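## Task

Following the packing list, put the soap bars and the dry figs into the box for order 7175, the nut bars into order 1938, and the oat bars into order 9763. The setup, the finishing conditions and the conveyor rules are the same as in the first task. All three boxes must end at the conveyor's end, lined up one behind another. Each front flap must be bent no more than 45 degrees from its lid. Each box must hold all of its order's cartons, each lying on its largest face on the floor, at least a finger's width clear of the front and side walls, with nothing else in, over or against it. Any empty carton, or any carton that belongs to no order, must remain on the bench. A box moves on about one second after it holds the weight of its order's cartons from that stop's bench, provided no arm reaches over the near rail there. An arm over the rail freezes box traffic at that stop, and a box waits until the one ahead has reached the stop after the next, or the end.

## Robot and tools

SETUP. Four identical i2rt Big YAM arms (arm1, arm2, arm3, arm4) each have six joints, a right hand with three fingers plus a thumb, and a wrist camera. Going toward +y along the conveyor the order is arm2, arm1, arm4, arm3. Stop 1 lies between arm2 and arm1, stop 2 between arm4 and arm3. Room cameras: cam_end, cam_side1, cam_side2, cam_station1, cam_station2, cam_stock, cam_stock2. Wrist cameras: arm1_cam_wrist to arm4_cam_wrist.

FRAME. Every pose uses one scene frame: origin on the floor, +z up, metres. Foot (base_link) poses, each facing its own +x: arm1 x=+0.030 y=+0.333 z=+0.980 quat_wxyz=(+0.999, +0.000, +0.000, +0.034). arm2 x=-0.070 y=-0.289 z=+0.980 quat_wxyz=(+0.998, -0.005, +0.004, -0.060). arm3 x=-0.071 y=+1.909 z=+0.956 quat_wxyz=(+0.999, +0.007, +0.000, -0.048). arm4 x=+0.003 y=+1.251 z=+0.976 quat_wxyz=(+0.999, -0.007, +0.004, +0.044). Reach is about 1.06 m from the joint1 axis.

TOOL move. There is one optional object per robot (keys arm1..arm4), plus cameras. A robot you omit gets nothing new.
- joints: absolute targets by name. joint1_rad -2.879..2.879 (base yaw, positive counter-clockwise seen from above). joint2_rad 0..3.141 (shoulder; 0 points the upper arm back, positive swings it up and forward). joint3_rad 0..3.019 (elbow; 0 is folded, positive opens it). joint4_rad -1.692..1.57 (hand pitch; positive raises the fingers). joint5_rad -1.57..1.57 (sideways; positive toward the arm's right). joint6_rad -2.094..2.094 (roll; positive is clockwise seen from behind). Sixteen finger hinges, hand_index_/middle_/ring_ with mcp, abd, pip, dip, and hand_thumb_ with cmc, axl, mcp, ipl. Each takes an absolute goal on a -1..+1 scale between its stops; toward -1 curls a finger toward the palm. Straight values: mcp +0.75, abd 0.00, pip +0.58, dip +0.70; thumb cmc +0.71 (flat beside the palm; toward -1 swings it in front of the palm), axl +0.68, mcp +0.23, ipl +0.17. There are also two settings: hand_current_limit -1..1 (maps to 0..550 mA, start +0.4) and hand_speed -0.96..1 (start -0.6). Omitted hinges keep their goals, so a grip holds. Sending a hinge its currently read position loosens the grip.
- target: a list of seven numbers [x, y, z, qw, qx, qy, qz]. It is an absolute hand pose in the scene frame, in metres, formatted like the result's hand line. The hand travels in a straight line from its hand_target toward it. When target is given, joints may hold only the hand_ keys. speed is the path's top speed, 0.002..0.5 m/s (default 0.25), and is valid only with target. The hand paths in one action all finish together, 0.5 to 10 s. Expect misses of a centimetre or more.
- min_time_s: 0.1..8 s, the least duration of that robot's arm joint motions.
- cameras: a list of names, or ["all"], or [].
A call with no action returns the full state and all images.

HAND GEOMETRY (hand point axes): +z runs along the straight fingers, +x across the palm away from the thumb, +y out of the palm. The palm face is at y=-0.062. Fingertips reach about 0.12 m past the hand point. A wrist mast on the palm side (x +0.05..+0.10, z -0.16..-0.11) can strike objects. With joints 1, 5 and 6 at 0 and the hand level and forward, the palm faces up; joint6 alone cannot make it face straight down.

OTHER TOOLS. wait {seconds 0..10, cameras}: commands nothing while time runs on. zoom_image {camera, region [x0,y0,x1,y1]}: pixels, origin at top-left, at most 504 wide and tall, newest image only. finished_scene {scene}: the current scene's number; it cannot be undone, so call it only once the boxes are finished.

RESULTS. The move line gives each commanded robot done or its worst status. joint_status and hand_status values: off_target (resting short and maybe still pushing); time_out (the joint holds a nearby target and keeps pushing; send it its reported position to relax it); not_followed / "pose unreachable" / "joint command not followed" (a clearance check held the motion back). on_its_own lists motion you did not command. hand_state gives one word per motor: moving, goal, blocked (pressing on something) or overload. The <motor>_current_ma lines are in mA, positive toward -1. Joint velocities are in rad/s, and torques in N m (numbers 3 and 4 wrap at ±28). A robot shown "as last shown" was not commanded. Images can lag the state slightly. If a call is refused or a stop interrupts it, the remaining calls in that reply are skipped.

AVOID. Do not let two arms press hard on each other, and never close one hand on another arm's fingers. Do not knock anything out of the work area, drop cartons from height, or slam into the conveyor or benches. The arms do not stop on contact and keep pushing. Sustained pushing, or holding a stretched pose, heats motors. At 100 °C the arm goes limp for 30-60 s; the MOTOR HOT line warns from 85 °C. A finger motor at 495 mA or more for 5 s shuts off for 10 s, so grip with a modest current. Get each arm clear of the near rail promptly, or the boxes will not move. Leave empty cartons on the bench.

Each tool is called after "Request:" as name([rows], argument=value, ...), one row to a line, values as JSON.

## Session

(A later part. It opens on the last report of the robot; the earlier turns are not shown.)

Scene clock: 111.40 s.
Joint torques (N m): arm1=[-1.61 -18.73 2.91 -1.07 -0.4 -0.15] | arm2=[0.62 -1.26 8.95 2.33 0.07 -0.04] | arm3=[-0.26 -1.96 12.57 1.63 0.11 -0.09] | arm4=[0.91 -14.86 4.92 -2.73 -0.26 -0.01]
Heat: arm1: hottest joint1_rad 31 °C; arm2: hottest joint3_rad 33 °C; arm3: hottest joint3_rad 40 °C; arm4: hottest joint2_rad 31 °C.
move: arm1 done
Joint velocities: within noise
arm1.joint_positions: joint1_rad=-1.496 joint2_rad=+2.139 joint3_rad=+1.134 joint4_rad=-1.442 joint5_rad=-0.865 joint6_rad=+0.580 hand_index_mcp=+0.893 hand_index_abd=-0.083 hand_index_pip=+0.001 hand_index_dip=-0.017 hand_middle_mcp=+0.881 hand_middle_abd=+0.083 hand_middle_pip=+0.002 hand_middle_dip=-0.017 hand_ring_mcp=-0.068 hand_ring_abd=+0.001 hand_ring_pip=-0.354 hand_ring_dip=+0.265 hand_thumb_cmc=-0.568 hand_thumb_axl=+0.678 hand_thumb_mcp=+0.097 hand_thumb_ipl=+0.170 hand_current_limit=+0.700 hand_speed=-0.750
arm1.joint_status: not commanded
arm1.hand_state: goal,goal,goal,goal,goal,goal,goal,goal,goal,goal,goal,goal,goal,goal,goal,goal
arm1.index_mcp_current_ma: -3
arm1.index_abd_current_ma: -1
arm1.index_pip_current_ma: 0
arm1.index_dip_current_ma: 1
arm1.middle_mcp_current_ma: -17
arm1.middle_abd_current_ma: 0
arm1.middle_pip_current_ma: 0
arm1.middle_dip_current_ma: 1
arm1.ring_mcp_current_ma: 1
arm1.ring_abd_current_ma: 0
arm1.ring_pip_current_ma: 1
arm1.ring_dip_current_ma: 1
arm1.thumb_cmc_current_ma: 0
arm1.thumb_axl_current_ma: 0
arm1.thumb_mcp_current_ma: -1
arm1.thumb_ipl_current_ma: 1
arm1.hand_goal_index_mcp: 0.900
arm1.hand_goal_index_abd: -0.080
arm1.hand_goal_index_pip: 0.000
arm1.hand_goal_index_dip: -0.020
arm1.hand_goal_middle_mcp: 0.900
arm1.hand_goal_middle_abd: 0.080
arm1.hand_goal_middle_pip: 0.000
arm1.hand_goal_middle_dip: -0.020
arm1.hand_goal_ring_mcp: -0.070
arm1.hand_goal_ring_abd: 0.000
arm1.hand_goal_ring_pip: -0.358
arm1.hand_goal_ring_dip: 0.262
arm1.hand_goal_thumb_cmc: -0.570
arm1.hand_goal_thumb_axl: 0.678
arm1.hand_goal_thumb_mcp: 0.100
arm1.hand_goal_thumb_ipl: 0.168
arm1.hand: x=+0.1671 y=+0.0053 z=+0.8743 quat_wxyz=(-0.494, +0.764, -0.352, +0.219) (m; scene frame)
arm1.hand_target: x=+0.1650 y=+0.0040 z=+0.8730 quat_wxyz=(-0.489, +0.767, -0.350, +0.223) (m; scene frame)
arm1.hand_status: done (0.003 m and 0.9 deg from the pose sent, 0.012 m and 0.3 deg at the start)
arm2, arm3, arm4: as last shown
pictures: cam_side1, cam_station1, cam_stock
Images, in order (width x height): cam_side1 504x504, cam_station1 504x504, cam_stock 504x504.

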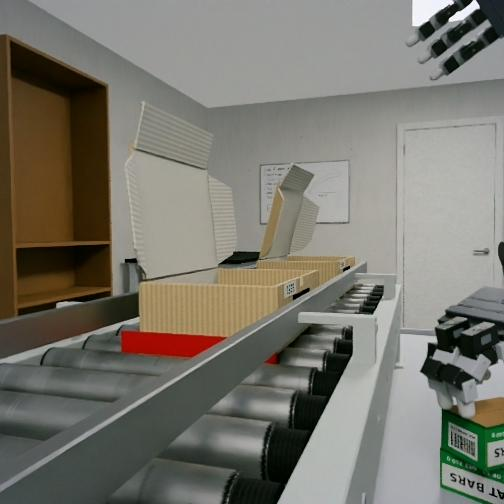

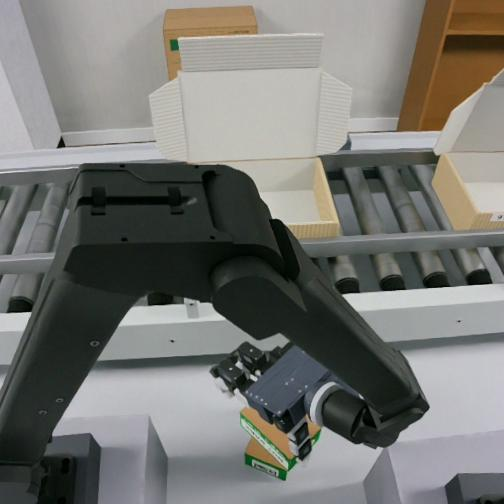

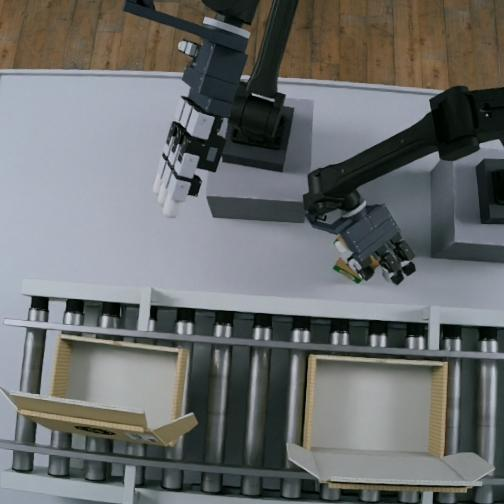

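Request:
move(arm1={"target":[0.176,-0.010,0.873,-0.4889,0.7674,-0.3498,0.2228],"speed":0.05,"joints":{"hand_index_mcp":0.96,"hand_middle_mcp":0.96}})

Request:
move(arm1={"target":[0.176,-0.010,0.845,-0.4889,0.7674,-0.3498,0.2228],"speed":0.04}, cameras=["cam_side1","cam_stock","cam_station1"])

Request:
zoom_image(camera="cam_side1", region=[424, 360, 504, 504])

Request:
zoom_image(camera="cam_station1", region=[200, 330, 340, 500])

Scene clock: 114.20 s.
Joint torques (N m): arm1=[-0.15 -17.26 4.88 -1.62 -0.65 0.02] | arm2=[0.26 -1.08 9.02 2.41 0.09 -0.04] | arm3=[-0.5 -1.85 12.67 1.63 0.05 -0.05] | arm4=[0.91 -14.92 4.93 -2.73 -0.27 -0.01]
Heat: arm1: hottest joint1_rad 31 °C; arm2: hottest joint3_rad 33 °C; arm3: hottest joint3_rad 40 °C; arm4: hottest joint2_rad 31 °C.
move: arm1 off_target
Joint velocities: within noise
arm1.joint_positions: joint1_rad=-1.491 joint2_rad=+2.139 joint3_rad=+1.155 joint4_rad=-1.440 joint5_rad=-0.876 joint6_rad=+0.585 hand_index_mcp=+0.939 hand_index_abd=-0.083 hand_index_pip=+0.001 hand_index_dip=-0.017 hand_middle_mcp=+0.939 hand_middle_abd=+0.083 hand_middle_pip=+0.001 hand_middle_dip=-0.017 hand_ring_mcp=-0.068 hand_ring_abd=+0.001 hand_ring_pip=-0.354 hand_ring_dip=+0.265 hand_thumb_cmc=-0.568 hand_thumb_axl=+0.678 hand_thumb_mcp=+0.097 hand_thumb_ipl=+0.170 hand_current_limit=+0.700 hand_speed=-0.750
arm1.joint_status: hand_index_mcp off_target (ended at +0.939, target +0.960); hand_middle_mcp off_target (ended at +0.939, target +0.960)
arm1.hand_state: blocked,goal,goal,goal,blocked,goal,goal,goal,goal,goal,goal,goal,goal,goal,goal,goal
arm1.index_mcp_current_ma: -20
arm1.index_abd_current_ma: -1
arm1.index_pip_current_ma: 0
arm1.index_dip_current_ma: 1
arm1.middle_mcp_current_ma: -19
arm1.middle_abd_current_ma: 0
arm1.middle_pip_current_ma: 0
arm1.middle_dip_current_ma: 1
arm1.ring_mcp_current_ma: 1
arm1.ring_abd_current_ma: 0
arm1.ring_pip_current_ma: 1
arm1.ring_dip_current_ma: 1
arm1.thumb_cmc_current_ma: 0
arm1.thumb_axl_current_ma: 0
arm1.thumb_mcp_current_ma: -1
arm1.thumb_ipl_current_ma: 1
arm1.hand_goal_index_mcp: 0.960
arm1.hand_goal_index_abd: -0.080
arm1.hand_goal_index_pip: 0.000
arm1.hand_goal_index_dip: -0.020
arm1.hand_goal_middle_mcp: 0.960
arm1.hand_goal_middle_abd: 0.080
arm1.hand_goal_middle_pip: 0.000
arm1.hand_goal_middle_dip: -0.020
arm1.hand_goal_ring_mcp: -0.070
arm1.hand_goal_ring_abd: 0.000
arm1.hand_goal_ring_pip: -0.358
arm1.hand_goal_ring_dip: 0.262
arm1.hand_goal_thumb_cmc: -0.570
arm1.hand_goal_thumb_axl: 0.678
arm1.hand_goal_thumb_mcp: 0.100
arm1.hand_goal_thumb_ipl: 0.168
arm1.hand: x=+0.1722 y=-0.0052 z=+0.8763 quat_wxyz=(-0.488, +0.767, -0.350, +0.226) (m; scene frame)
arm1.hand_target: x=+0.1760 y=-0.0099 z=+0.8730 quat_wxyz=(-0.489, +0.767, -0.350, +0.223) (m; scene frame)
arm1.hand_status: done (0.007 m and 0.4 deg from the pose sent, 0.018 m and 0.9 deg at the start)
arm2, arm3: as last shown
arm4.joint_positions: joint1_rad=+1.030 joint2_rad=+2.231 joint3_rad=+1.334 joint4_rad=-1.680 joint5_rad=-0.290 joint6_rad=+0.171 hand_index_mcp=+0.855 hand_index_abd=+0.000 hand_index_pip=-0.355 hand_index_dip=+0.265 hand_middle_mcp=+0.855 hand_middle_abd=+0.000 hand_middle_pip=-0.356 hand_middle_dip=+0.266 hand_ring_mcp=+0.973 hand_ring_abd=+0.000 hand_ring_pip=+0.896 hand_ring_dip=+0.897 hand_thumb_cmc=-0.568 hand_thumb_axl=+0.677 hand_thumb_mcp=+0.078 hand_thumb_ipl=+0.168 hand_current_limit=+0.700 hand_speed=-0.750
arm4.joint_status: not commanded
arm4.hand_state: goal,goal,goal,goal,goal,goal,goal,goal,goal,goal,goal,goal,goal,goal,goal,goal
arm4.index_mcp_current_ma: -18
arm4.index_abd_current_ma: 1
arm4.index_pip_current_ma: 8
arm4.index_dip_current_ma: 9
arm4.middle_mcp_current_ma: -18
arm4.middle_abd_current_ma: 1
arm4.middle_pip_current_ma: 7
arm4.middle_dip_current_ma: 12
arm4.ring_mcp_current_ma: -25
arm4.ring_abd_current_ma: 1
arm4.ring_pip_current_ma: -12
arm4.ring_dip_current_ma: -8
arm4.thumb_cmc_current_ma: 8
arm4.thumb_axl_current_ma: -2
arm4.thumb_mcp_current_ma: -10
arm4.thumb_ipl_current_ma: -1
arm4.hand_goal_index_mcp: 0.860
arm4.hand_goal_index_abd: 0.000
arm4.hand_goal_index_pip: -0.358
arm4.hand_goal_index_dip: 0.262
arm4.hand_goal_middle_mcp: 0.860
arm4.hand_goal_middle_abd: 0.000
arm4.hand_goal_middle_pip: -0.358
arm4.hand_goal_middle_dip: 0.262
arm4.hand_goal_ring_mcp: 0.980
arm4.hand_goal_ring_abd: 0.000
arm4.hand_goal_ring_pip: 0.900
arm4.hand_goal_ring_dip: 0.900
arm4.hand_goal_thumb_cmc: -0.570
arm4.hand_goal_thumb_axl: 0.678
arm4.hand_goal_thumb_mcp: 0.080
arm4.hand_goal_thumb_ipl: 0.168
arm4.hand: x=+0.1548 y=+1.5941 z=+0.8572 quat_wxyz=(-0.193, +0.332, +0.799, -0.462) (m; scene frame)
arm4.hand_target: x=+0.1498 y=+1.5964 z=+0.8497 quat_wxyz=(-0.195, +0.324, +0.796, -0.472) (m; scene frame)
arm4.hand_status: not commanded
pictures: none

Scene clock: 115.43 s.
Joint torques (N m): arm1=[0.03 -16.67 4.64 -1.16 -0.64 -0.01] | arm2=[0.44 -1.08 9.03 2.39 0.08 -0.05] | arm3=[-0.32 -1.9 12.57 1.54 0.06 -0.07] | arm4=[0.91 -14.68 4.94 -2.7 -0.25 -0.01]
Heat: arm1: hottest joint1_rad 31 °C; arm2: hottest joint3_rad 33 °C; arm3: hottest joint3_rad 40 °C; arm4: hottest joint2_rad 31 °C.
move: arm1 off_target
Joint velocities: within noise
arm1.joint_positions: joint1_rad=-1.491 joint2_rad=+2.191 joint3_rad=+1.165 joint4_rad=-1.400 joint5_rad=-0.876 joint6_rad=+0.585 hand_index_mcp=+0.939 hand_index_abd=-0.083 hand_index_pip=+0.001 hand_index_dip=-0.017 hand_middle_mcp=+0.939 hand_middle_abd=+0.083 hand_middle_pip=+0.001 hand_middle_dip=-0.017 hand_ring_mcp=-0.068 hand_ring_abd=+0.001 hand_ring_pip=-0.354 hand_ring_dip=+0.265 hand_thumb_cmc=-0.568 hand_thumb_axl=+0.678 hand_thumb_mcp=+0.097 hand_thumb_ipl=+0.170 hand_current_limit=+0.700 hand_speed=-0.750
arm1.joint_status: not commanded
arm1.hand_state: blocked,goal,goal,goal,blocked,goal,goal,goal,goal,goal,goal,goal,goal,goal,goal,goal
arm1.index_mcp_current_ma: -19
arm1.index_abd_current_ma: -1
arm1.index_pip_current_ma: 0
arm1.index_dip_current_ma: 1
arm1.middle_mcp_current_ma: -19
arm1.middle_abd_current_ma: 0
arm1.middle_pip_current_ma: 0
arm1.middle_dip_current_ma: 1
arm1.ring_mcp_current_ma: 1
arm1.ring_abd_current_ma: 0
arm1.ring_pip_current_ma: 1
arm1.ring_dip_current_ma: 1
arm1.thumb_cmc_current_ma: 0
arm1.thumb_axl_current_ma: 0
arm1.thumb_mcp_current_ma: -1
arm1.thumb_ipl_current_ma: 1
arm1.hand_goal_index_mcp: 0.960
arm1.hand_goal_index_abd: -0.080
arm1.hand_goal_index_pip: 0.000
arm1.hand_goal_index_dip: -0.020
arm1.hand_goal_middle_mcp: 0.960
arm1.hand_goal_middle_abd: 0.080
arm1.hand_goal_middle_pip: 0.000
arm1.hand_goal_middle_dip: -0.020
arm1.hand_goal_ring_mcp: -0.070
arm1.hand_goal_ring_abd: 0.000
arm1.hand_goal_ring_pip: -0.358
arm1.hand_goal_ring_dip: 0.262
arm1.hand_goal_thumb_cmc: -0.570
arm1.hand_goal_thumb_axl: 0.678
arm1.hand_goal_thumb_mcp: 0.100
arm1.hand_goal_thumb_ipl: 0.168
arm1.hand: x=+0.1722 y=-0.0054 z=+0.8538 quat_wxyz=(-0.489, +0.766, -0.350, +0.225) (m; scene frame)
arm1.hand_target: x=+0.1759 y=-0.0099 z=+0.8452 quat_wxyz=(-0.489, +0.767, -0.350, +0.223) (m; scene frame)
arm1.hand_status: off_target (0.011 m and 0.3 deg from the pose sent, 0.032 m and 0.4 deg at the start)
arm2, arm4: as last shown
arm3.joint_positions: joint1_rad=+0.273 joint2_rad=+0.833 joint3_rad=+1.000 joint4_rad=-1.428 joint5_rad=-0.004 joint6_rad=+0.007 hand_index_mcp=+0.860 hand_index_abd=+0.001 hand_index_pip=-0.355 hand_index_dip=+0.265 hand_middle_mcp=+0.860 hand_middle_abd=+0.001 hand_middle_pip=-0.355 hand_middle_dip=+0.265 hand_ring_mcp=+0.974 hand_ring_abd=+0.001 hand_ring_pip=+0.897 hand_ring_dip=+0.897 hand_thumb_cmc=-0.568 hand_thumb_axl=+0.677 hand_thumb_mcp=+0.078 hand_thumb_ipl=+0.168 hand_current_limit=+0.700 hand_speed=-0.750
arm3.joint_status: not commanded
arm3.hand_state: goal,goal,goal,goal,goal,goal,goal,goal,goal,goal,goal,goal,goal,goal,goal,goal
arm3.index_mcp_current_ma: 0
arm3.index_abd_current_ma: 0
arm3.index_pip_current_ma: 2
arm3.index_dip_current_ma: 2
arm3.middle_mcp_current_ma: 0
arm3.middle_abd_current_ma: 0
arm3.middle_pip_current_ma: 2
arm3.middle_dip_current_ma: 2
arm3.ring_mcp_current_ma: -6
arm3.ring_abd_current_ma: 0
arm3.ring_pip_current_ma: -2
arm3.ring_dip_current_ma: -2
arm3.thumb_cmc_current_ma: 1
arm3.thumb_axl_current_ma: 0
arm3.thumb_mcp_current_ma: -2
arm3.thumb_ipl_current_ma: 0
arm3.hand_goal_index_mcp: 0.860
arm3.hand_goal_index_abd: 0.000
arm3.hand_goal_index_pip: -0.358
arm3.hand_goal_index_dip: 0.262
arm3.hand_goal_middle_mcp: 0.860
arm3.hand_goal_middle_abd: 0.000
arm3.hand_goal_middle_pip: -0.358
arm3.hand_goal_middle_dip: 0.262
arm3.hand_goal_ring_mcp: 0.980
arm3.hand_goal_ring_abd: 0.000
arm3.hand_goal_ring_pip: 0.900
arm3.hand_goal_ring_dip: 0.900
arm3.hand_goal_thumb_cmc: -0.570
arm3.hand_goal_thumb_axl: 0.678
arm3.hand_goal_thumb_mcp: 0.080
arm3.hand_goal_thumb_ipl: 0.168
arm3.hand: x=+0.2775 y=+1.9435 z=+1.2663 quat_wxyz=(+0.093, +0.637, +0.755, +0.125) (m; scene frame)
arm3.hand_target: x=+0.2848 y=+1.9476 z=+1.2983 quat_wxyz=(+0.117, +0.628, +0.755, +0.152) (m; scene frame)
arm3.hand_status: not commanded
pictures: cam_side1, cam_station1, cam_stock
Images, in order (width x height): cam_side1 504x504, cam_station1 504x504, cam_stock 504x504.

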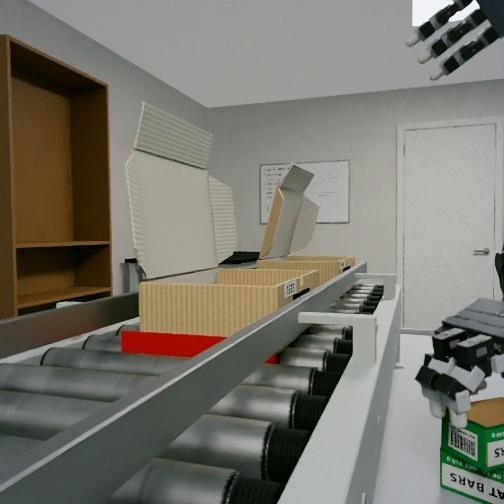

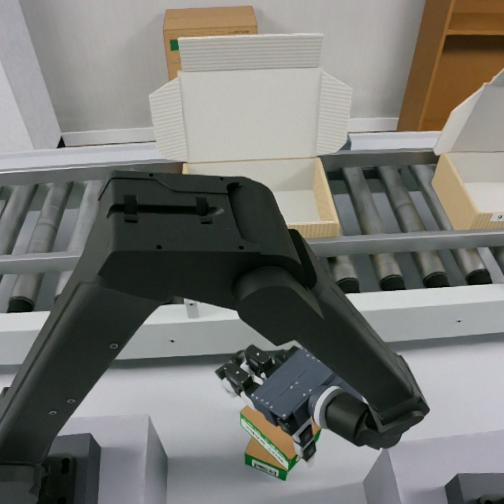

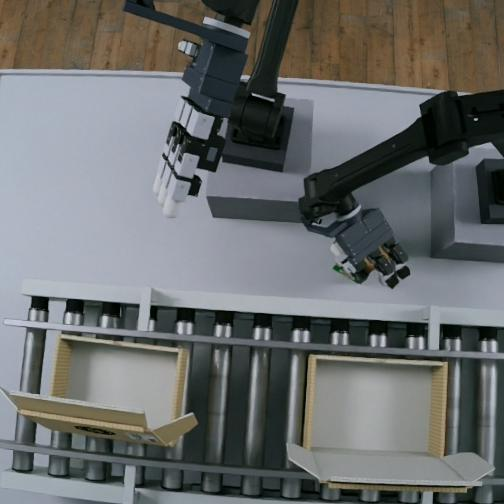

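Scaled by 3.500 from the camera's 504x504 image, which has a finer 720x720 frame.

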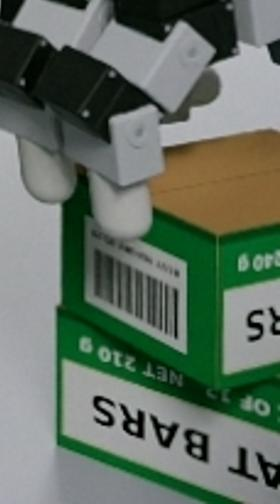

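Scaled by 2.965 from the camera's 504x504 image, which has a finer 720x720 frame.

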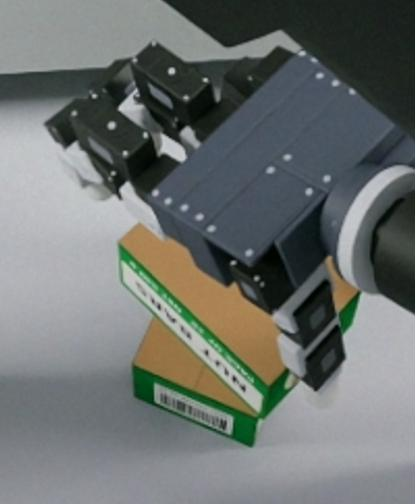

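Request:
move(arm1={"target":[0.176,-0.010,0.823,-0.4889,0.7674,-0.3498,0.2228],"speed":0.04}, cameras=["cam_side1","cam_station1"])

Request:
zoom_image(camera="cam_side1", region=[424, 360, 504, 504])

Request:
zoom_image(camera="cam_station1", region=[200, 330, 340, 500])

Scene clock: 116.70 s.
Joint torques (N m): arm1=[-0.15 -13.1 5.11 -0.2 -0.59 0] | arm2=[0.32 -1.08 9.03 2.36 0.08 -0.02] | arm3=[-0.5 -1.73 12.59 1.51 0.05 -0.06] | arm4=[0.97 -14.8 4.93 -2.73 -0.25 0]
Heat: arm1: hottest joint1_rad 31 °C; arm2: hottest joint3_rad 33 °C; arm3: hottest joint3_rad 40 °C; arm4: hottest joint2_rad 31 °C.
move: arm1 off_target
Joint velocities: within noise
arm1.joint_positions: joint1_rad=-1.491 joint2_rad=+2.200 joint3_rad=+1.166 joint4_rad=-1.385 joint5_rad=-0.876 joint6_rad=+0.585 hand_index_mcp=+0.940 hand_index_abd=-0.083 hand_index_pip=+0.001 hand_index_dip=-0.017 hand_middle_mcp=+0.941 hand_middle_abd=+0.083 hand_middle_pip=+0.001 hand_middle_dip=-0.017 hand_ring_mcp=-0.068 hand_ring_abd=+0.001 hand_ring_pip=-0.354 hand_ring_dip=+0.265 hand_thumb_cmc=-0.568 hand_thumb_axl=+0.678 hand_thumb_mcp=+0.097 hand_thumb_ipl=+0.170 hand_current_limit=+0.700 hand_speed=-0.750
arm1.joint_status: not commanded
arm1.hand_state: goal,goal,goal,goal,goal,goal,goal,goal,goal,goal,goal,goal,goal,goal,goal,goal
arm1.index_mcp_current_ma: -18
arm1.index_abd_current_ma: -1
arm1.index_pip_current_ma: 0
arm1.index_dip_current_ma: 1
arm1.middle_mcp_current_ma: -17
arm1.middle_abd_current_ma: 0
arm1.middle_pip_current_ma: 0
arm1.middle_dip_current_ma: 1
arm1.ring_mcp_current_ma: 0
arm1.ring_abd_current_ma: 0
arm1.ring_pip_current_ma: 1
arm1.ring_dip_current_ma: 1
arm1.thumb_cmc_current_ma: 0
arm1.thumb_axl_current_ma: 0
arm1.thumb_mcp_current_ma: -1
arm1.thumb_ipl_current_ma: 1
arm1.hand_goal_index_mcp: 0.960
arm1.hand_goal_index_abd: -0.080
arm1.hand_goal_index_pip: 0.000
arm1.hand_goal_index_dip: -0.020
arm1.hand_goal_middle_mcp: 0.960
arm1.hand_goal_middle_abd: 0.080
arm1.hand_goal_middle_pip: 0.000
arm1.hand_goal_middle_dip: -0.020
arm1.hand_goal_ring_mcp: -0.070
arm1.hand_goal_ring_abd: 0.000
arm1.hand_goal_ring_pip: -0.358
arm1.hand_goal_ring_dip: 0.262
arm1.hand_goal_thumb_cmc: -0.570
arm1.hand_goal_thumb_axl: 0.678
arm1.hand_goal_thumb_mcp: 0.100
arm1.hand_goal_thumb_ipl: 0.168
arm1.hand: x=+0.1724 y=-0.0064 z=+0.8490 quat_wxyz=(-0.487, +0.768, -0.349, +0.227) (m; scene frame)
arm1.hand_target: x=+0.1755 y=-0.0091 z=+0.8243 quat_wxyz=(-0.489, +0.768, -0.350, +0.223) (m; scene frame)
arm1.hand_status: off_target (0.026 m and 0.5 deg from the pose sent, 0.031 m and 0.3 deg at the start)
arm2.joint_positions: joint1_rad=-0.124 joint2_rad=+0.644 joint3_rad=+1.406 joint4_rad=-1.239 joint5_rad=+0.070 joint6_rad=+1.094 hand_index_mcp=+0.755 hand_index_abd=+0.000 hand_index_pip=+0.577 hand_index_dip=+0.696 hand_middle_mcp=+0.755 hand_middle_abd=+0.000 hand_middle_pip=+0.577 hand_middle_dip=+0.696 hand_ring_mcp=+0.755 hand_ring_abd=+0.000 hand_ring_pip=+0.577 hand_ring_dip=+0.696 hand_thumb_cmc=+0.715 hand_thumb_axl=+0.677 hand_thumb_mcp=+0.226 hand_thumb_ipl=+0.168 hand_current_limit=+0.400 hand_speed=-0.600
arm2.joint_status: not commanded
arm2.hand_state: goal,goal,overload,goal,goal,goal,goal,goal,goal,goal,goal,goal,goal,goal,goal,goal
arm2.index_mcp_current_ma: 0
arm2.index_abd_current_ma: 0
arm2.index_pip_current_ma: 0
arm2.index_dip_current_ma: 0
arm2.middle_mcp_current_ma: 0
arm2.middle_abd_current_ma: 0
arm2.middle_pip_current_ma: 0
arm2.middle_dip_current_ma: 0
arm2.ring_mcp_current_ma: 0
arm2.ring_abd_current_ma: 0
arm2.ring_pip_current_ma: 0
arm2.ring_dip_current_ma: 0
arm2.thumb_cmc_current_ma: 0
arm2.thumb_axl_current_ma: 0
arm2.thumb_mcp_current_ma: 0
arm2.thumb_ipl_current_ma: 0
arm2.hand_goal_index_mcp: 0.754
arm2.hand_goal_index_abd: 0.000
arm2.hand_goal_index_pip: 0.576
arm2.hand_goal_index_dip: 0.696
arm2.hand_goal_middle_mcp: 0.754
arm2.hand_goal_middle_abd: 0.000
arm2.hand_goal_middle_pip: 0.576
arm2.hand_goal_middle_dip: 0.696
arm2.hand_goal_ring_mcp: 0.754
arm2.hand_goal_ring_abd: 0.000
arm2.hand_goal_ring_pip: 0.576
arm2.hand_goal_ring_dip: 0.696
arm2.hand_goal_thumb_cmc: 0.714
arm2.hand_goal_thumb_axl: 0.678
arm2.hand_goal_thumb_mcp: 0.226
arm2.hand_goal_thumb_ipl: 0.168
arm2.hand: x=+0.1623 y=-0.4413 z=+1.5615 quat_wxyz=(+0.215, +0.851, +0.084, +0.472) (m; scene frame)
arm2.hand_target: x=+0.1589 y=-0.4403 z=+1.5764 quat_wxyz=(+0.220, +0.842, +0.083, +0.486) (m; scene frame)
arm2.hand_status: not commanded
arm3, arm4: as last shown
pictures: cam_side1, cam_station1
Images, in order (width x height): cam_side1 504x504, cam_station1 504x504.

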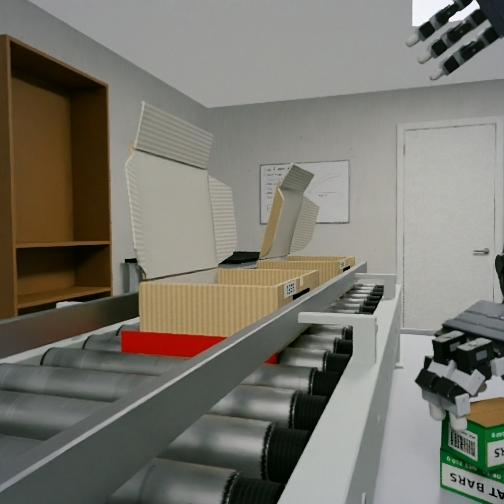

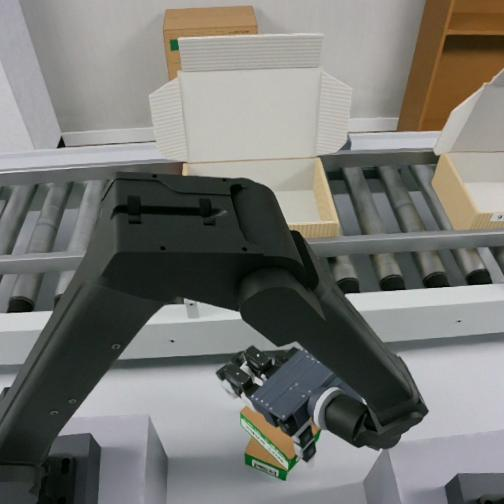

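Scaled by 3.500 from the camera's 504x504 image, which has a finer 720x720 frame.

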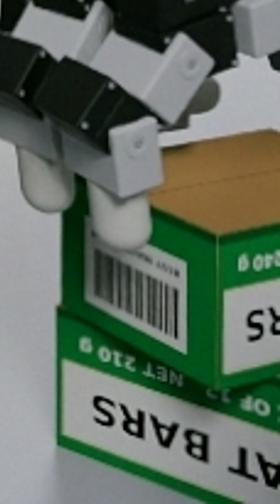

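Scaled by 2.965 from the camera's 504x504 image, which has a finer 720x720 frame.

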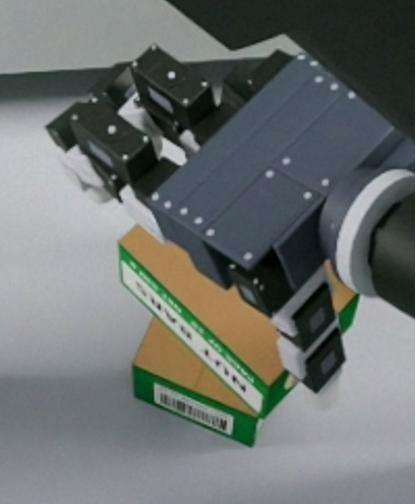

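Request:
move(cameras=["arm1_cam_wrist","cam_stock","cam_side1"])

Request:
zoom_image(camera="cam_stock", region=[270, 160, 390, 280])

Scene clock: 118.50 s.
Joint torques (N m): arm1=[-0.09 -13.22 5.16 -0.14 -0.59 0] | arm2=[0.5 -1.03 9.05 2.43 0.08 -0.01] | arm3=[-0.5 -1.38 12.52 1.61 0.07 -0.06] | arm4=[0.97 -14.68 4.92 -2.74 -0.25 -0.01]
Heat: arm1: hottest joint1_rad 31 °C; arm2: hottest joint3_rad 33 °C; arm3: hottest joint3_rad 40 °C; arm4: hottest joint2_rad 31 °C.
Joint velocities: within noise
arm1.joint_positions: joint1_rad=-1.491 joint2_rad=+2.200 joint3_rad=+1.166 joint4_rad=-1.385 joint5_rad=-0.876 joint6_rad=+0.585 hand_index_mcp=+0.940 hand_index_abd=-0.083 hand_index_pip=+0.001 hand_index_dip=-0.017 hand_middle_mcp=+0.941 hand_middle_abd=+0.083 hand_middle_pip=+0.001 hand_middle_dip=-0.017 hand_ring_mcp=-0.068 hand_ring_abd=+0.001 hand_ring_pip=-0.354 hand_ring_dip=+0.265 hand_thumb_cmc=-0.568 hand_thumb_axl=+0.678 hand_thumb_mcp=+0.097 hand_thumb_ipl=+0.170 hand_current_limit=+0.700 hand_speed=-0.750
arm1.joint_status: not commanded
arm1.hand_state: goal,goal,goal,goal,goal,goal,goal,goal,goal,goal,goal,goal,goal,goal,goal,goal
arm1.index_mcp_current_ma: -18
arm1.index_abd_current_ma: -1
arm1.index_pip_current_ma: 0
arm1.index_dip_current_ma: 1
arm1.middle_mcp_current_ma: -17
arm1.middle_abd_current_ma: 0
arm1.middle_pip_current_ma: 0
arm1.middle_dip_current_ma: 1
arm1.ring_mcp_current_ma: 0
arm1.ring_abd_current_ma: 0
arm1.ring_pip_current_ma: 1
arm1.ring_dip_current_ma: 1
arm1.thumb_cmc_current_ma: 0
arm1.thumb_axl_current_ma: 0
arm1.thumb_mcp_current_ma: -1
arm1.thumb_ipl_current_ma: 1
arm1.hand_goal_index_mcp: 0.960
arm1.hand_goal_index_abd: -0.080
arm1.hand_goal_index_pip: 0.000
arm1.hand_goal_index_dip: -0.020
arm1.hand_goal_middle_mcp: 0.960
arm1.hand_goal_middle_abd: 0.080
arm1.hand_goal_middle_pip: 0.000
arm1.hand_goal_middle_dip: -0.020
arm1.hand_goal_ring_mcp: -0.070
arm1.hand_goal_ring_abd: 0.000
arm1.hand_goal_ring_pip: -0.358
arm1.hand_goal_ring_dip: 0.262
arm1.hand_goal_thumb_cmc: -0.570
arm1.hand_goal_thumb_axl: 0.678
arm1.hand_goal_thumb_mcp: 0.100
arm1.hand_goal_thumb_ipl: 0.168
arm1.hand: x=+0.1724 y=-0.0064 z=+0.8490 quat_wxyz=(-0.487, +0.768, -0.349, +0.227) (m; scene frame)
arm1.hand_target: x=+0.1755 y=-0.0090 z=+0.8243 quat_wxyz=(-0.489, +0.768, -0.350, +0.223) (m; scene frame)
arm1.hand_status: off_target (0.026 m and 0.5 deg from the pose sent, 0.031 m and 0.3 deg at the start)
arm2.joint_positions: joint1_rad=-0.124 joint2_rad=+0.644 joint3_rad=+1.406 joint4_rad=-1.239 joint5_rad=+0.070 joint6_rad=+1.094 hand_index_mcp=+0.755 hand_index_abd=+0.000 hand_index_pip=+0.577 hand_index_dip=+0.696 hand_middle_mcp=+0.755 hand_middle_abd=+0.000 hand_middle_pip=+0.577 hand_middle_dip=+0.696 hand_ring_mcp=+0.755 hand_ring_abd=+0.000 hand_ring_pip=+0.577 hand_ring_dip=+0.696 hand_thumb_cmc=+0.715 hand_thumb_axl=+0.677 hand_thumb_mcp=+0.226 hand_thumb_ipl=+0.168 hand_current_limit=+0.400 hand_speed=-0.600
arm2.joint_status: not commanded
arm2.hand_state: goal,goal,overload,goal,goal,goal,goal,goal,goal,goal,goal,goal,goal,goal,goal,goal
arm2.index_mcp_current_ma: 0
arm2.index_abd_current_ma: 0
arm2.index_pip_current_ma: 0
arm2.index_dip_current_ma: 0
arm2.middle_mcp_current_ma: 0
arm2.middle_abd_current_ma: 0
arm2.middle_pip_current_ma: 0
arm2.middle_dip_current_ma: 0
arm2.ring_mcp_current_ma: 0
arm2.ring_abd_current_ma: 0
arm2.ring_pip_current_ma: 0
arm2.ring_dip_current_ma: 0
arm2.thumb_cmc_current_ma: 0
arm2.thumb_axl_current_ma: 0
arm2.thumb_mcp_current_ma: 0
arm2.thumb_ipl_current_ma: 0
arm2.hand_goal_index_mcp: 0.754
arm2.hand_goal_index_abd: 0.000
arm2.hand_goal_index_pip: 0.576
arm2.hand_goal_index_dip: 0.696
arm2.hand_goal_middle_mcp: 0.754
arm2.hand_goal_middle_abd: 0.000
arm2.hand_goal_middle_pip: 0.576
arm2.hand_goal_middle_dip: 0.696
arm2.hand_goal_ring_mcp: 0.754
arm2.hand_goal_ring_abd: 0.000
arm2.hand_goal_ring_pip: 0.576
arm2.hand_goal_ring_dip: 0.696
arm2.hand_goal_thumb_cmc: 0.714
arm2.hand_goal_thumb_axl: 0.678
arm2.hand_goal_thumb_mcp: 0.226
arm2.hand_goal_thumb_ipl: 0.168
arm2.hand: x=+0.1623 y=-0.4413 z=+1.5615 quat_wxyz=(+0.215, +0.851, +0.084, +0.472) (m; scene frame)
arm2.hand_target: x=+0.1589 y=-0.4403 z=+1.5764 quat_wxyz=(+0.220, +0.842, +0.083, +0.486) (m; scene frame)
arm2.hand_status: not commanded
arm3.joint_positions: joint1_rad=+0.273 joint2_rad=+0.833 joint3_rad=+1.000 joint4_rad=-1.428 joint5_rad=-0.004 joint6_rad=+0.007 hand_index_mcp=+0.860 hand_index_abd=+0.001 hand_index_pip=-0.355 hand_index_dip=+0.265 hand_middle_mcp=+0.860 hand_middle_abd=+0.001 hand_middle_pip=-0.355 hand_middle_dip=+0.265 hand_ring_mcp=+0.974 hand_ring_abd=+0.001 hand_ring_pip=+0.897 hand_ring_dip=+0.897 hand_thumb_cmc=-0.568 hand_thumb_axl=+0.677 hand_thumb_mcp=+0.078 hand_thumb_ipl=+0.168 hand_current_limit=+0.700 hand_speed=-0.750
arm3.joint_status: not commanded
arm3.hand_state: goal,goal,goal,goal,goal,goal,goal,goal,goal,goal,goal,goal,goal,goal,goal,goal
arm3.index_mcp_current_ma: 0
arm3.index_abd_current_ma: 0
arm3.index_pip_current_ma: 2
arm3.index_dip_current_ma: 2
arm3.middle_mcp_current_ma: 0
arm3.middle_abd_current_ma: 0
arm3.middle_pip_current_ma: 2
arm3.middle_dip_current_ma: 2
arm3.ring_mcp_current_ma: -6
arm3.ring_abd_current_ma: 0
arm3.ring_pip_current_ma: -2
arm3.ring_dip_current_ma: -2
arm3.thumb_cmc_current_ma: 1
arm3.thumb_axl_current_ma: 0
arm3.thumb_mcp_current_ma: -2
arm3.thumb_ipl_current_ma: 0
arm3.hand_goal_index_mcp: 0.860
arm3.hand_goal_index_abd: 0.000
arm3.hand_goal_index_pip: -0.358
arm3.hand_goal_index_dip: 0.262
arm3.hand_goal_middle_mcp: 0.860
arm3.hand_goal_middle_abd: 0.000
arm3.hand_goal_middle_pip: -0.358
arm3.hand_goal_middle_dip: 0.262
arm3.hand_goal_ring_mcp: 0.980
arm3.hand_goal_ring_abd: 0.000
arm3.hand_goal_ring_pip: 0.900
arm3.hand_goal_ring_dip: 0.900
arm3.hand_goal_thumb_cmc: -0.570
arm3.hand_goal_thumb_axl: 0.678
arm3.hand_goal_thumb_mcp: 0.080
arm3.hand_goal_thumb_ipl: 0.168
arm3.hand: x=+0.2775 y=+1.9435 z=+1.2663 quat_wxyz=(+0.093, +0.637, +0.755, +0.125) (m; scene frame)
arm3.hand_target: x=+0.2848 y=+1.9476 z=+1.2983 quat_wxyz=(+0.117, +0.628, +0.755, +0.152) (m; scene frame)
arm3.hand_status: not commanded
arm4.joint_positions: joint1_rad=+1.030 joint2_rad=+2.231 joint3_rad=+1.334 joint4_rad=-1.680 joint5_rad=-0.290 joint6_rad=+0.171 hand_index_mcp=+0.855 hand_index_abd=+0.000 hand_index_pip=-0.355 hand_index_dip=+0.265 hand_middle_mcp=+0.855 hand_middle_abd=+0.000 hand_middle_pip=-0.356 hand_middle_dip=+0.266 hand_ring_mcp=+0.973 hand_ring_abd=+0.000 hand_ring_pip=+0.896 hand_ring_dip=+0.897 hand_thumb_cmc=-0.568 hand_thumb_axl=+0.677 hand_thumb_mcp=+0.078 hand_thumb_ipl=+0.168 hand_current_limit=+0.700 hand_speed=-0.750
arm4.joint_status: not commanded
arm4.hand_state: goal,goal,goal,goal,goal,goal,goal,goal,goal,goal,goal,goal,goal,goal,goal,goal
arm4.index_mcp_current_ma: -18
arm4.index_abd_current_ma: 1
arm4.index_pip_current_ma: 8
arm4.index_dip_current_ma: 9
arm4.middle_mcp_current_ma: -18
arm4.middle_abd_current_ma: 1
arm4.middle_pip_current_ma: 7
arm4.middle_dip_current_ma: 12
arm4.ring_mcp_current_ma: -25
arm4.ring_abd_current_ma: 1
arm4.ring_pip_current_ma: -12
arm4.ring_dip_current_ma: -8
arm4.thumb_cmc_current_ma: 8
arm4.thumb_axl_current_ma: -2
arm4.thumb_mcp_current_ma: -10
arm4.thumb_ipl_current_ma: -1
arm4.hand_goal_index_mcp: 0.860
arm4.hand_goal_index_abd: 0.000
arm4.hand_goal_index_pip: -0.358
arm4.hand_goal_index_dip: 0.262
arm4.hand_goal_middle_mcp: 0.860
arm4.hand_goal_middle_abd: 0.000
arm4.hand_goal_middle_pip: -0.358
arm4.hand_goal_middle_dip: 0.262
arm4.hand_goal_ring_mcp: 0.980
arm4.hand_goal_ring_abd: 0.000
arm4.hand_goal_ring_pip: 0.900
arm4.hand_goal_ring_dip: 0.900
arm4.hand_goal_thumb_cmc: -0.570
arm4.hand_goal_thumb_axl: 0.678
arm4.hand_goal_thumb_mcp: 0.080
arm4.hand_goal_thumb_ipl: 0.168
arm4.hand: x=+0.1548 y=+1.5941 z=+0.8572 quat_wxyz=(-0.193, +0.332, +0.799, -0.462) (m; scene frame)
arm4.hand_target: x=+0.1498 y=+1.5964 z=+0.8497 quat_wxyz=(-0.195, +0.324, +0.796, -0.472) (m; scene frame)
arm4.hand_status: not commanded
pictures: arm1_cam_wrist, cam_side1, cam_stock
Images, in order (width x height): arm1_cam_wrist 504x504, cam_side1 504x504, cam_stock 504x504.

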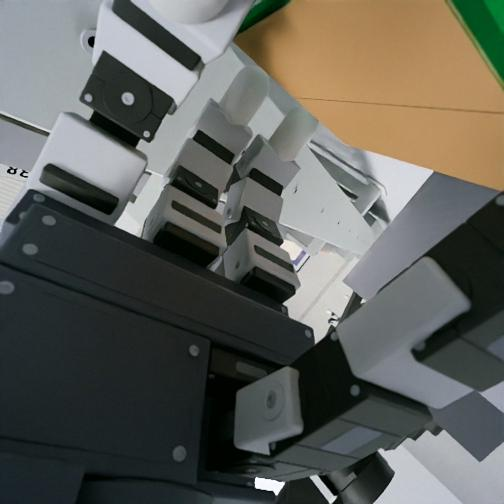

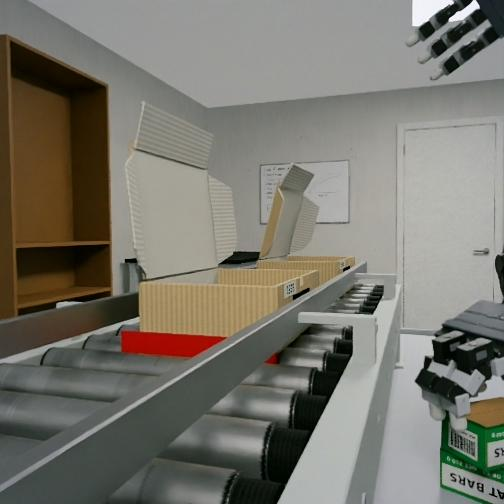

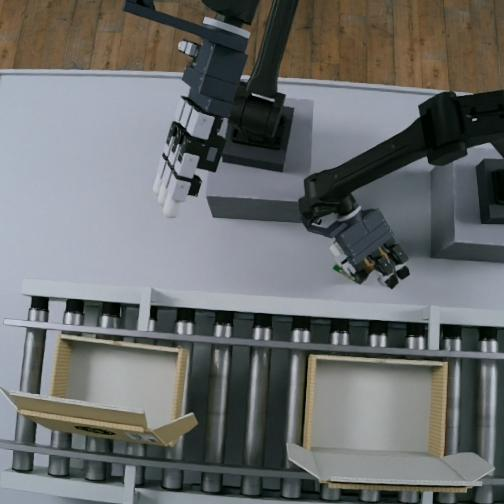

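Scaled by 4.200 from the camera's 504x504 image, which has a finer 720x720 frame.

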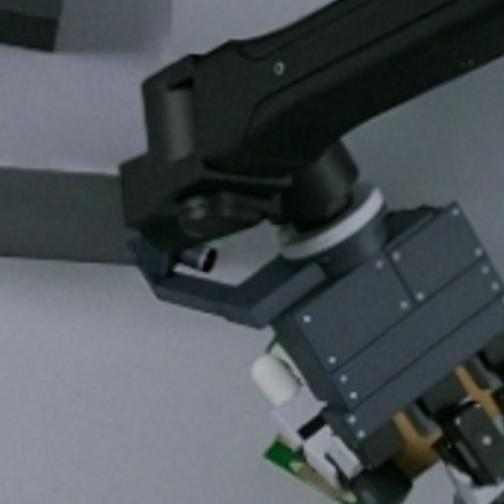

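Request:
move(arm1={"target":[0.180,-0.001,0.850,-0.4889,0.7674,-0.3498,0.2228],"speed":0.04})

Request:
move(arm1={"target":[0.180,-0.001,0.830,-0.4889,0.7674,-0.3498,0.2228],"speed":0.03}, cameras=["cam_side1","cam_station1"])

Request:
zoom_image(camera="cam_side1", region=[424, 360, 504, 504])

Request:
zoom_image(camera="cam_station1", region=[200, 330, 340, 500])

Scene clock: 120.47 s.
Joint torques (N m): arm1=[-0.32 -19.43 2.74 -1.06 -0.65 0] | arm2=[0.38 -1.2 8.99 2.33 0.08 -0.02] | arm3=[-0.67 -1.9 12.41 1.72 0.07 -0.08] | arm4=[0.85 -14.97 4.92 -2.73 -0.26 -0.01]
Heat: arm1: hottest joint1_rad 31 °C; arm2: hottest joint3_rad 33 °C; arm3: hottest joint3_rad 41 °C; arm4: hottest joint2_rad 31 °C.
move: arm1 done
Joint velocities: within noise
arm1.joint_positions: joint1_rad=-1.477 joint2_rad=+2.197 joint3_rad=+1.162 joint4_rad=-1.385 joint5_rad=-0.884 joint6_rad=+0.597 hand_index_mcp=+0.940 hand_index_abd=-0.083 hand_index_pip=+0.001 hand_index_dip=-0.017 hand_middle_mcp=+0.941 hand_middle_abd=+0.083 hand_middle_pip=+0.001 hand_middle_dip=-0.017 hand_ring_mcp=-0.068 hand_ring_abd=+0.001 hand_ring_pip=-0.354 hand_ring_dip=+0.265 hand_thumb_cmc=-0.568 hand_thumb_axl=+0.678 hand_thumb_mcp=+0.099 hand_thumb_ipl=+0.170 hand_current_limit=+0.700 hand_speed=-0.750
arm1.joint_status: not commanded
arm1.hand_state: goal,goal,goal,goal,goal,goal,goal,goal,goal,goal,goal,goal,goal,goal,goal,goal
arm1.index_mcp_current_ma: -18
arm1.index_abd_current_ma: -1
arm1.index_pip_current_ma: 0
arm1.index_dip_current_ma: 1
arm1.middle_mcp_current_ma: -17
arm1.middle_abd_current_ma: 0
arm1.middle_pip_current_ma: 0
arm1.middle_dip_current_ma: 1
arm1.ring_mcp_current_ma: 0
arm1.ring_abd_current_ma: 0
arm1.ring_pip_current_ma: 1
arm1.ring_dip_current_ma: 1
arm1.thumb_cmc_current_ma: 0
arm1.thumb_axl_current_ma: 0
arm1.thumb_mcp_current_ma: 0
arm1.thumb_ipl_current_ma: 1
arm1.hand_goal_index_mcp: 0.960
arm1.hand_goal_index_abd: -0.080
arm1.hand_goal_index_pip: 0.000
arm1.hand_goal_index_dip: -0.020
arm1.hand_goal_middle_mcp: 0.960
arm1.hand_goal_middle_abd: 0.080
arm1.hand_goal_middle_pip: 0.000
arm1.hand_goal_middle_dip: -0.020
arm1.hand_goal_ring_mcp: -0.070
arm1.hand_goal_ring_abd: 0.000
arm1.hand_goal_ring_pip: -0.358
arm1.hand_goal_ring_dip: 0.262
arm1.hand_goal_thumb_cmc: -0.570
arm1.hand_goal_thumb_axl: 0.678
arm1.hand_goal_thumb_mcp: 0.100
arm1.hand_goal_thumb_ipl: 0.168
arm1.hand: x=+0.1778 y=-0.0025 z=+0.8503 quat_wxyz=(-0.491, +0.766, -0.350, +0.224) (m; scene frame)
arm1.hand_target: x=+0.1800 y=-0.0010 z=+0.8500 quat_wxyz=(-0.489, +0.767, -0.350, +0.223) (m; scene frame)
arm1.hand_status: done (0.003 m and 0.3 deg from the pose sent, 0.009 m and 0.5 deg at the start)
arm2, arm3, arm4: as last shown
pictures: none

Scene clock: 121.63 s.
Joint torques (N m): arm1=[-0.32 -15.21 3.48 -0.46 -0.67 0.01] | arm2=[0.56 -1.38 8.96 2.36 0.1 -0.02] | arm3=[-0.38 -0.91 12.45 1.54 0.05 -0.04] | arm4=[0.79 -14.74 4.92 -2.76 -0.25 0]
Heat: arm1: hottest joint1_rad 31 °C; arm2: hottest joint3_rad 33 °C; arm3: hottest joint3_rad 41 °C; arm4: hottest joint2_rad 31 °C.
move: arm1 off_target
Joint velocities: within noise
arm1.joint_positions: joint1_rad=-1.477 joint2_rad=+2.197 joint3_rad=+1.159 joint4_rad=-1.363 joint5_rad=-0.884 joint6_rad=+0.597 hand_index_mcp=+0.940 hand_index_abd=-0.083 hand_index_pip=+0.001 hand_index_dip=-0.017 hand_middle_mcp=+0.941 hand_middle_abd=+0.083 hand_middle_pip=+0.001 hand_middle_dip=-0.017 hand_ring_mcp=-0.068 hand_ring_abd=+0.001 hand_ring_pip=-0.354 hand_ring_dip=+0.265 hand_thumb_cmc=-0.568 hand_thumb_axl=+0.678 hand_thumb_mcp=+0.099 hand_thumb_ipl=+0.170 hand_current_limit=+0.700 hand_speed=-0.750
arm1.joint_status: not commanded
arm1.hand_state: goal,goal,goal,goal,goal,goal,goal,goal,goal,goal,goal,goal,goal,goal,goal,goal
arm1.index_mcp_current_ma: -18
arm1.index_abd_current_ma: -1
arm1.index_pip_current_ma: 0
arm1.index_dip_current_ma: 1
arm1.middle_mcp_current_ma: -17
arm1.middle_abd_current_ma: 0
arm1.middle_pip_current_ma: 0
arm1.middle_dip_current_ma: 1
arm1.ring_mcp_current_ma: 0
arm1.ring_abd_current_ma: 0
arm1.ring_pip_current_ma: 1
arm1.ring_dip_current_ma: 1
arm1.thumb_cmc_current_ma: 0
arm1.thumb_axl_current_ma: 0
arm1.thumb_mcp_current_ma: 0
arm1.thumb_ipl_current_ma: 1
arm1.hand_goal_index_mcp: 0.960
arm1.hand_goal_index_abd: -0.080
arm1.hand_goal_index_pip: 0.000
arm1.hand_goal_index_dip: -0.020
arm1.hand_goal_middle_mcp: 0.960
arm1.hand_goal_middle_abd: 0.080
arm1.hand_goal_middle_pip: 0.000
arm1.hand_goal_middle_dip: -0.020
arm1.hand_goal_ring_mcp: -0.070
arm1.hand_goal_ring_abd: 0.000
arm1.hand_goal_ring_pip: -0.358
arm1.hand_goal_ring_dip: 0.262
arm1.hand_goal_thumb_cmc: -0.570
arm1.hand_goal_thumb_axl: 0.678
arm1.hand_goal_thumb_mcp: 0.100
arm1.hand_goal_thumb_ipl: 0.168
arm1.hand: x=+0.1783 y=-0.0055 z=+0.8471 quat_wxyz=(-0.484, +0.770, -0.347, +0.228) (m; scene frame)
arm1.hand_target: x=+0.1798 y=-0.0007 z=+0.8308 quat_wxyz=(-0.489, +0.767, -0.350, +0.223) (m; scene frame)
arm1.hand_status: off_target (0.018 m and 1.0 deg from the pose sent, 0.020 m and 0.3 deg at the start)
arm2, arm3, arm4: as last shown
pictures: cam_side1, cam_station1
Images, in order (width x height): cam_side1 504x504, cam_station1 504x504.

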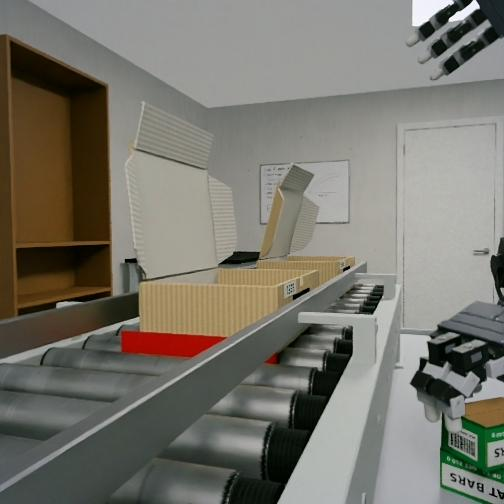

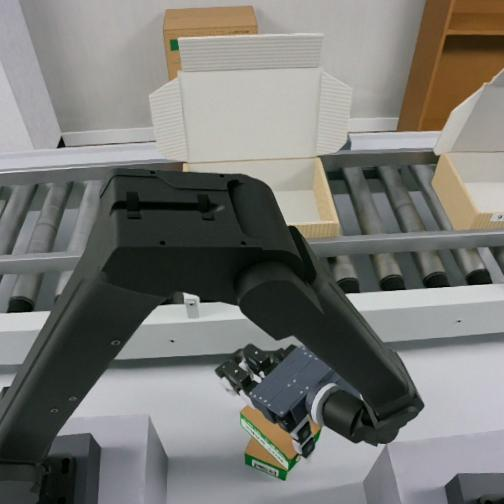

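Scaled by 3.500 from the camera's 504x504 image, which has a finer 720x720 frame.

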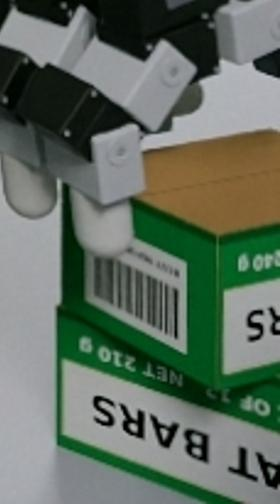

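Scaled by 2.965 from the camera's 504x504 image, which has a finer 720x720 frame.

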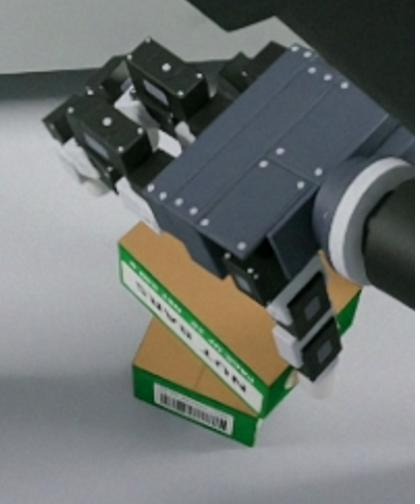

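Request:
move(arm1={"target":[0.180,-0.004,0.858,-0.4889,0.7674,-0.3498,0.2228],"speed":0.06,"joints":{"hand_ring_mcp":0.98,"hand_ring_pip":0.9,"hand_ring_dip":0.9}})

Request:
move(arm1={"target":[0.178,-0.004,0.830,-0.4889,0.7674,-0.3498,0.2228],"speed":0.03}, cameras=["cam_side1","cam_station1","arm1_cam_wrist"])

Request:
zoom_image(camera="cam_side1", region=[424, 360, 504, 504])

Request:
zoom_image(camera="cam_station1", region=[200, 330, 340, 500])

Scene clock: 124.17 s.
Joint torques (N m): arm1=[0.62 -19.14 3.4 -2.26 -1.95 -0.29] | arm2=[0.44 -1.08 9.03 2.41 0.08 -0.04] | arm3=[-0.03 -1.96 12.63 1.66 0.05 -0.08] | arm4=[0.85 -14.68 4.94 -2.69 -0.26 -0.01]
Heat: arm1: hottest joint1_rad 31 °C; arm2: hottest joint3_rad 33 °C; arm3: hottest joint3_rad 41 °C; arm4: hottest joint2_rad 31 °C.
move: arm1 off_target
Joint velocities: within noise
arm1.joint_positions: joint1_rad=-1.487 joint2_rad=+2.180 joint3_rad=+1.159 joint4_rad=-1.377 joint5_rad=-0.856 joint6_rad=+0.625 hand_index_mcp=+0.940 hand_index_abd=-0.083 hand_index_pip=+0.001 hand_index_dip=-0.017 hand_middle_mcp=+0.941 hand_middle_abd=+0.082 hand_middle_pip=+0.001 hand_middle_dip=-0.017 hand_ring_mcp=+0.626 hand_ring_abd=+0.044 hand_ring_pip=+0.754 hand_ring_dip=+0.864 hand_thumb_cmc=-0.568 hand_thumb_axl=+0.678 hand_thumb_mcp=+0.099 hand_thumb_ipl=+0.170 hand_current_limit=+0.700 hand_speed=-0.750
arm1.joint_status: hand_ring_mcp off_target (ended at +0.626, target +0.980); hand_ring_pip off_target (ended at +0.754, target +0.900); hand_ring_dip off_target (ended at +0.864, target +0.900)
arm1.hand_state: goal,goal,goal,goal,goal,goal,goal,goal,blocked,blocked,blocked,blocked,goal,goal,goal,goal
arm1.index_mcp_current_ma: -18
arm1.index_abd_current_ma: -1
arm1.index_pip_current_ma: 0
arm1.index_dip_current_ma: 1
arm1.middle_mcp_current_ma: -17
arm1.middle_abd_current_ma: 0
arm1.middle_pip_current_ma: 0
arm1.middle_dip_current_ma: 1
arm1.ring_mcp_current_ma: -467
arm1.ring_abd_current_ma: 48
arm1.ring_pip_current_ma: -423
arm1.ring_dip_current_ma: -43
arm1.thumb_cmc_current_ma: 0
arm1.thumb_axl_current_ma: 0
arm1.thumb_mcp_current_ma: 0
arm1.thumb_ipl_current_ma: 1
arm1.hand_goal_index_mcp: 0.960
arm1.hand_goal_index_abd: -0.080
arm1.hand_goal_index_pip: 0.000
arm1.hand_goal_index_dip: -0.020
arm1.hand_goal_middle_mcp: 0.960
arm1.hand_goal_middle_abd: 0.080
arm1.hand_goal_middle_pip: 0.000
arm1.hand_goal_middle_dip: -0.020
arm1.hand_goal_ring_mcp: 0.980
arm1.hand_goal_ring_abd: 0.000
arm1.hand_goal_ring_pip: 0.900
arm1.hand_goal_ring_dip: 0.900
arm1.hand_goal_thumb_cmc: -0.570
arm1.hand_goal_thumb_axl: 0.678
arm1.hand_goal_thumb_mcp: 0.100
arm1.hand_goal_thumb_ipl: 0.168
arm1.hand: x=+0.1690 y=-0.0053 z=+0.8537 quat_wxyz=(-0.483, +0.771, -0.357, +0.213) (m; scene frame)
arm1.hand_target: x=+0.1797 y=-0.0041 z=+0.8580 quat_wxyz=(-0.489, +0.768, -0.350, +0.223) (m; scene frame)
arm1.hand_status: off_target (0.012 m and 1.6 deg from the pose sent, 0.011 m and 0.9 deg at the start)
arm2, arm3, arm4: as last shown
pictures: none

Scene clock: 125.60 s.
Joint torques (N m): arm1=[0.44 -14.39 4.08 -0.87 -1.75 -0.33] | arm2=[0.56 -1.32 9.02 2.39 0.07 -0.03] | arm3=[-0.26 -1.96 12.49 1.5 0.05 -0.03] | arm4=[0.85 -14.86 4.97 -2.71 -0.25 -0.02]
Heat: arm1: hottest joint1_rad 31 °C; arm2: hottest joint3_rad 33 °C; arm3: hottest joint3_rad 41 °C; arm4: hottest joint2_rad 31 °C.
move: arm1 off_target
Joint velocities: within noise
arm1.joint_positions: joint1_rad=-1.491 joint2_rad=+2.194 joint3_rad=+1.159 joint4_rad=-1.362 joint5_rad=-0.857 joint6_rad=+0.625 hand_index_mcp=+0.940 hand_index_abd=-0.083 hand_index_pip=+0.001 hand_index_dip=-0.017 hand_middle_mcp=+0.941 hand_middle_abd=+0.082 hand_middle_pip=+0.001 hand_middle_dip=-0.017 hand_ring_mcp=+0.626 hand_ring_abd=+0.046 hand_ring_pip=+0.809 hand_ring_dip=+0.864 hand_thumb_cmc=-0.568 hand_thumb_axl=+0.678 hand_thumb_mcp=+0.099 hand_thumb_ipl=+0.170 hand_current_limit=+0.700 hand_speed=-0.750
arm1.joint_status: not commanded
arm1.hand_state: goal,goal,goal,goal,goal,goal,goal,goal,blocked,blocked,blocked,blocked,goal,goal,goal,goal
arm1.index_mcp_current_ma: -18
arm1.index_abd_current_ma: -1
arm1.index_pip_current_ma: 0
arm1.index_dip_current_ma: 1
arm1.middle_mcp_current_ma: -17
arm1.middle_abd_current_ma: 0
arm1.middle_pip_current_ma: 0
arm1.middle_dip_current_ma: 1
arm1.ring_mcp_current_ma: -467
arm1.ring_abd_current_ma: 51
arm1.ring_pip_current_ma: -195
arm1.ring_dip_current_ma: -43
arm1.thumb_cmc_current_ma: 0
arm1.thumb_axl_current_ma: 0
arm1.thumb_mcp_current_ma: 0
arm1.thumb_ipl_current_ma: 1
arm1.hand_goal_index_mcp: 0.960
arm1.hand_goal_index_abd: -0.080
arm1.hand_goal_index_pip: 0.000
arm1.hand_goal_index_dip: -0.020
arm1.hand_goal_middle_mcp: 0.960
arm1.hand_goal_middle_abd: 0.080
arm1.hand_goal_middle_pip: 0.000
arm1.hand_goal_middle_dip: -0.020
arm1.hand_goal_ring_mcp: 0.980
arm1.hand_goal_ring_abd: 0.000
arm1.hand_goal_ring_pip: 0.900
arm1.hand_goal_ring_dip: 0.900
arm1.hand_goal_thumb_cmc: -0.570
arm1.hand_goal_thumb_axl: 0.678
arm1.hand_goal_thumb_mcp: 0.100
arm1.hand_goal_thumb_ipl: 0.168
arm1.on_its_own: hand_ring_pip moved +0.055 toward your old target +0.900
arm1.hand: x=+0.1676 y=-0.0056 z=+0.8470 quat_wxyz=(-0.482, +0.770, -0.359, +0.215) (m; scene frame)
arm1.hand_target: x=+0.1775 y=-0.0035 z=+0.8308 quat_wxyz=(-0.489, +0.767, -0.350, +0.223) (m; scene frame)
arm1.hand_status: off_target (0.020 m and 1.7 deg from the pose sent, 0.025 m and 1.6 deg at the start)
arm2, arm3, arm4: as last shown
pictures: arm1_cam_wrist, cam_side1, cam_station1
Images, in order (width x height): arm1_cam_wrist 504x504, cam_side1 504x504, cam_station1 504x504.

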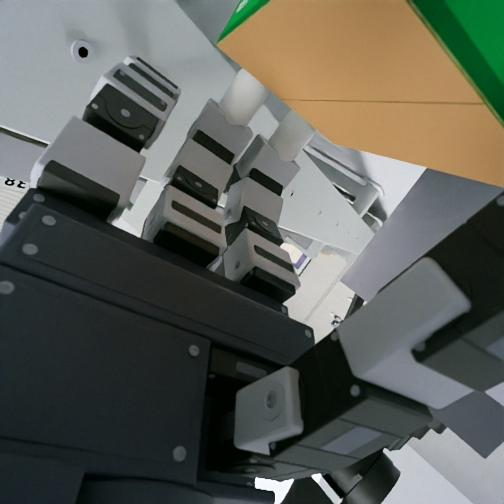

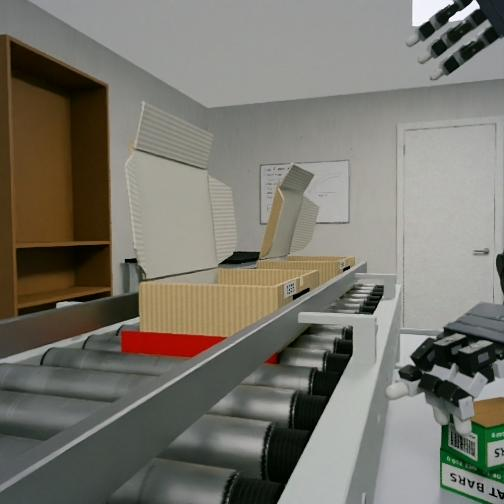

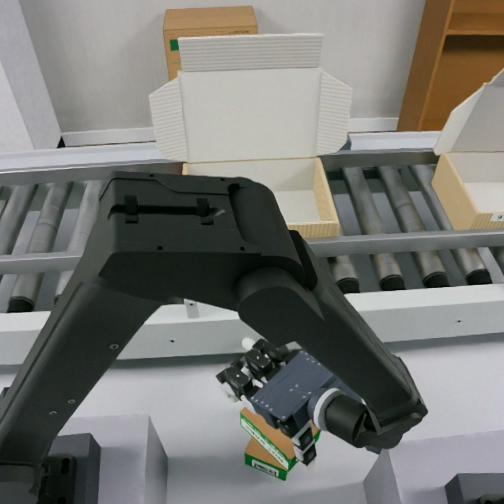

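Scaled by 3.500 from the camera's 504x504 image, which has a finer 720x720 frame.

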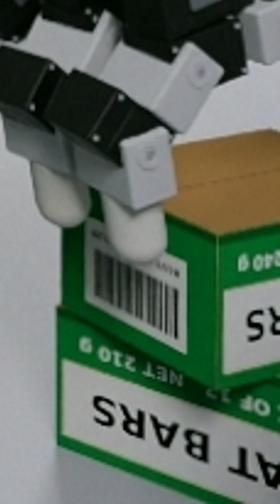

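Scaled by 2.965 from the camera's 504x504 image, which has a finer 720x720 frame.

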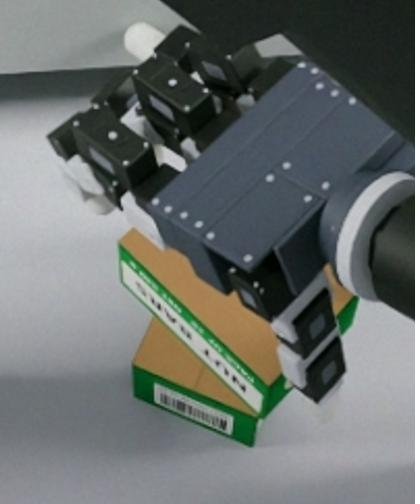

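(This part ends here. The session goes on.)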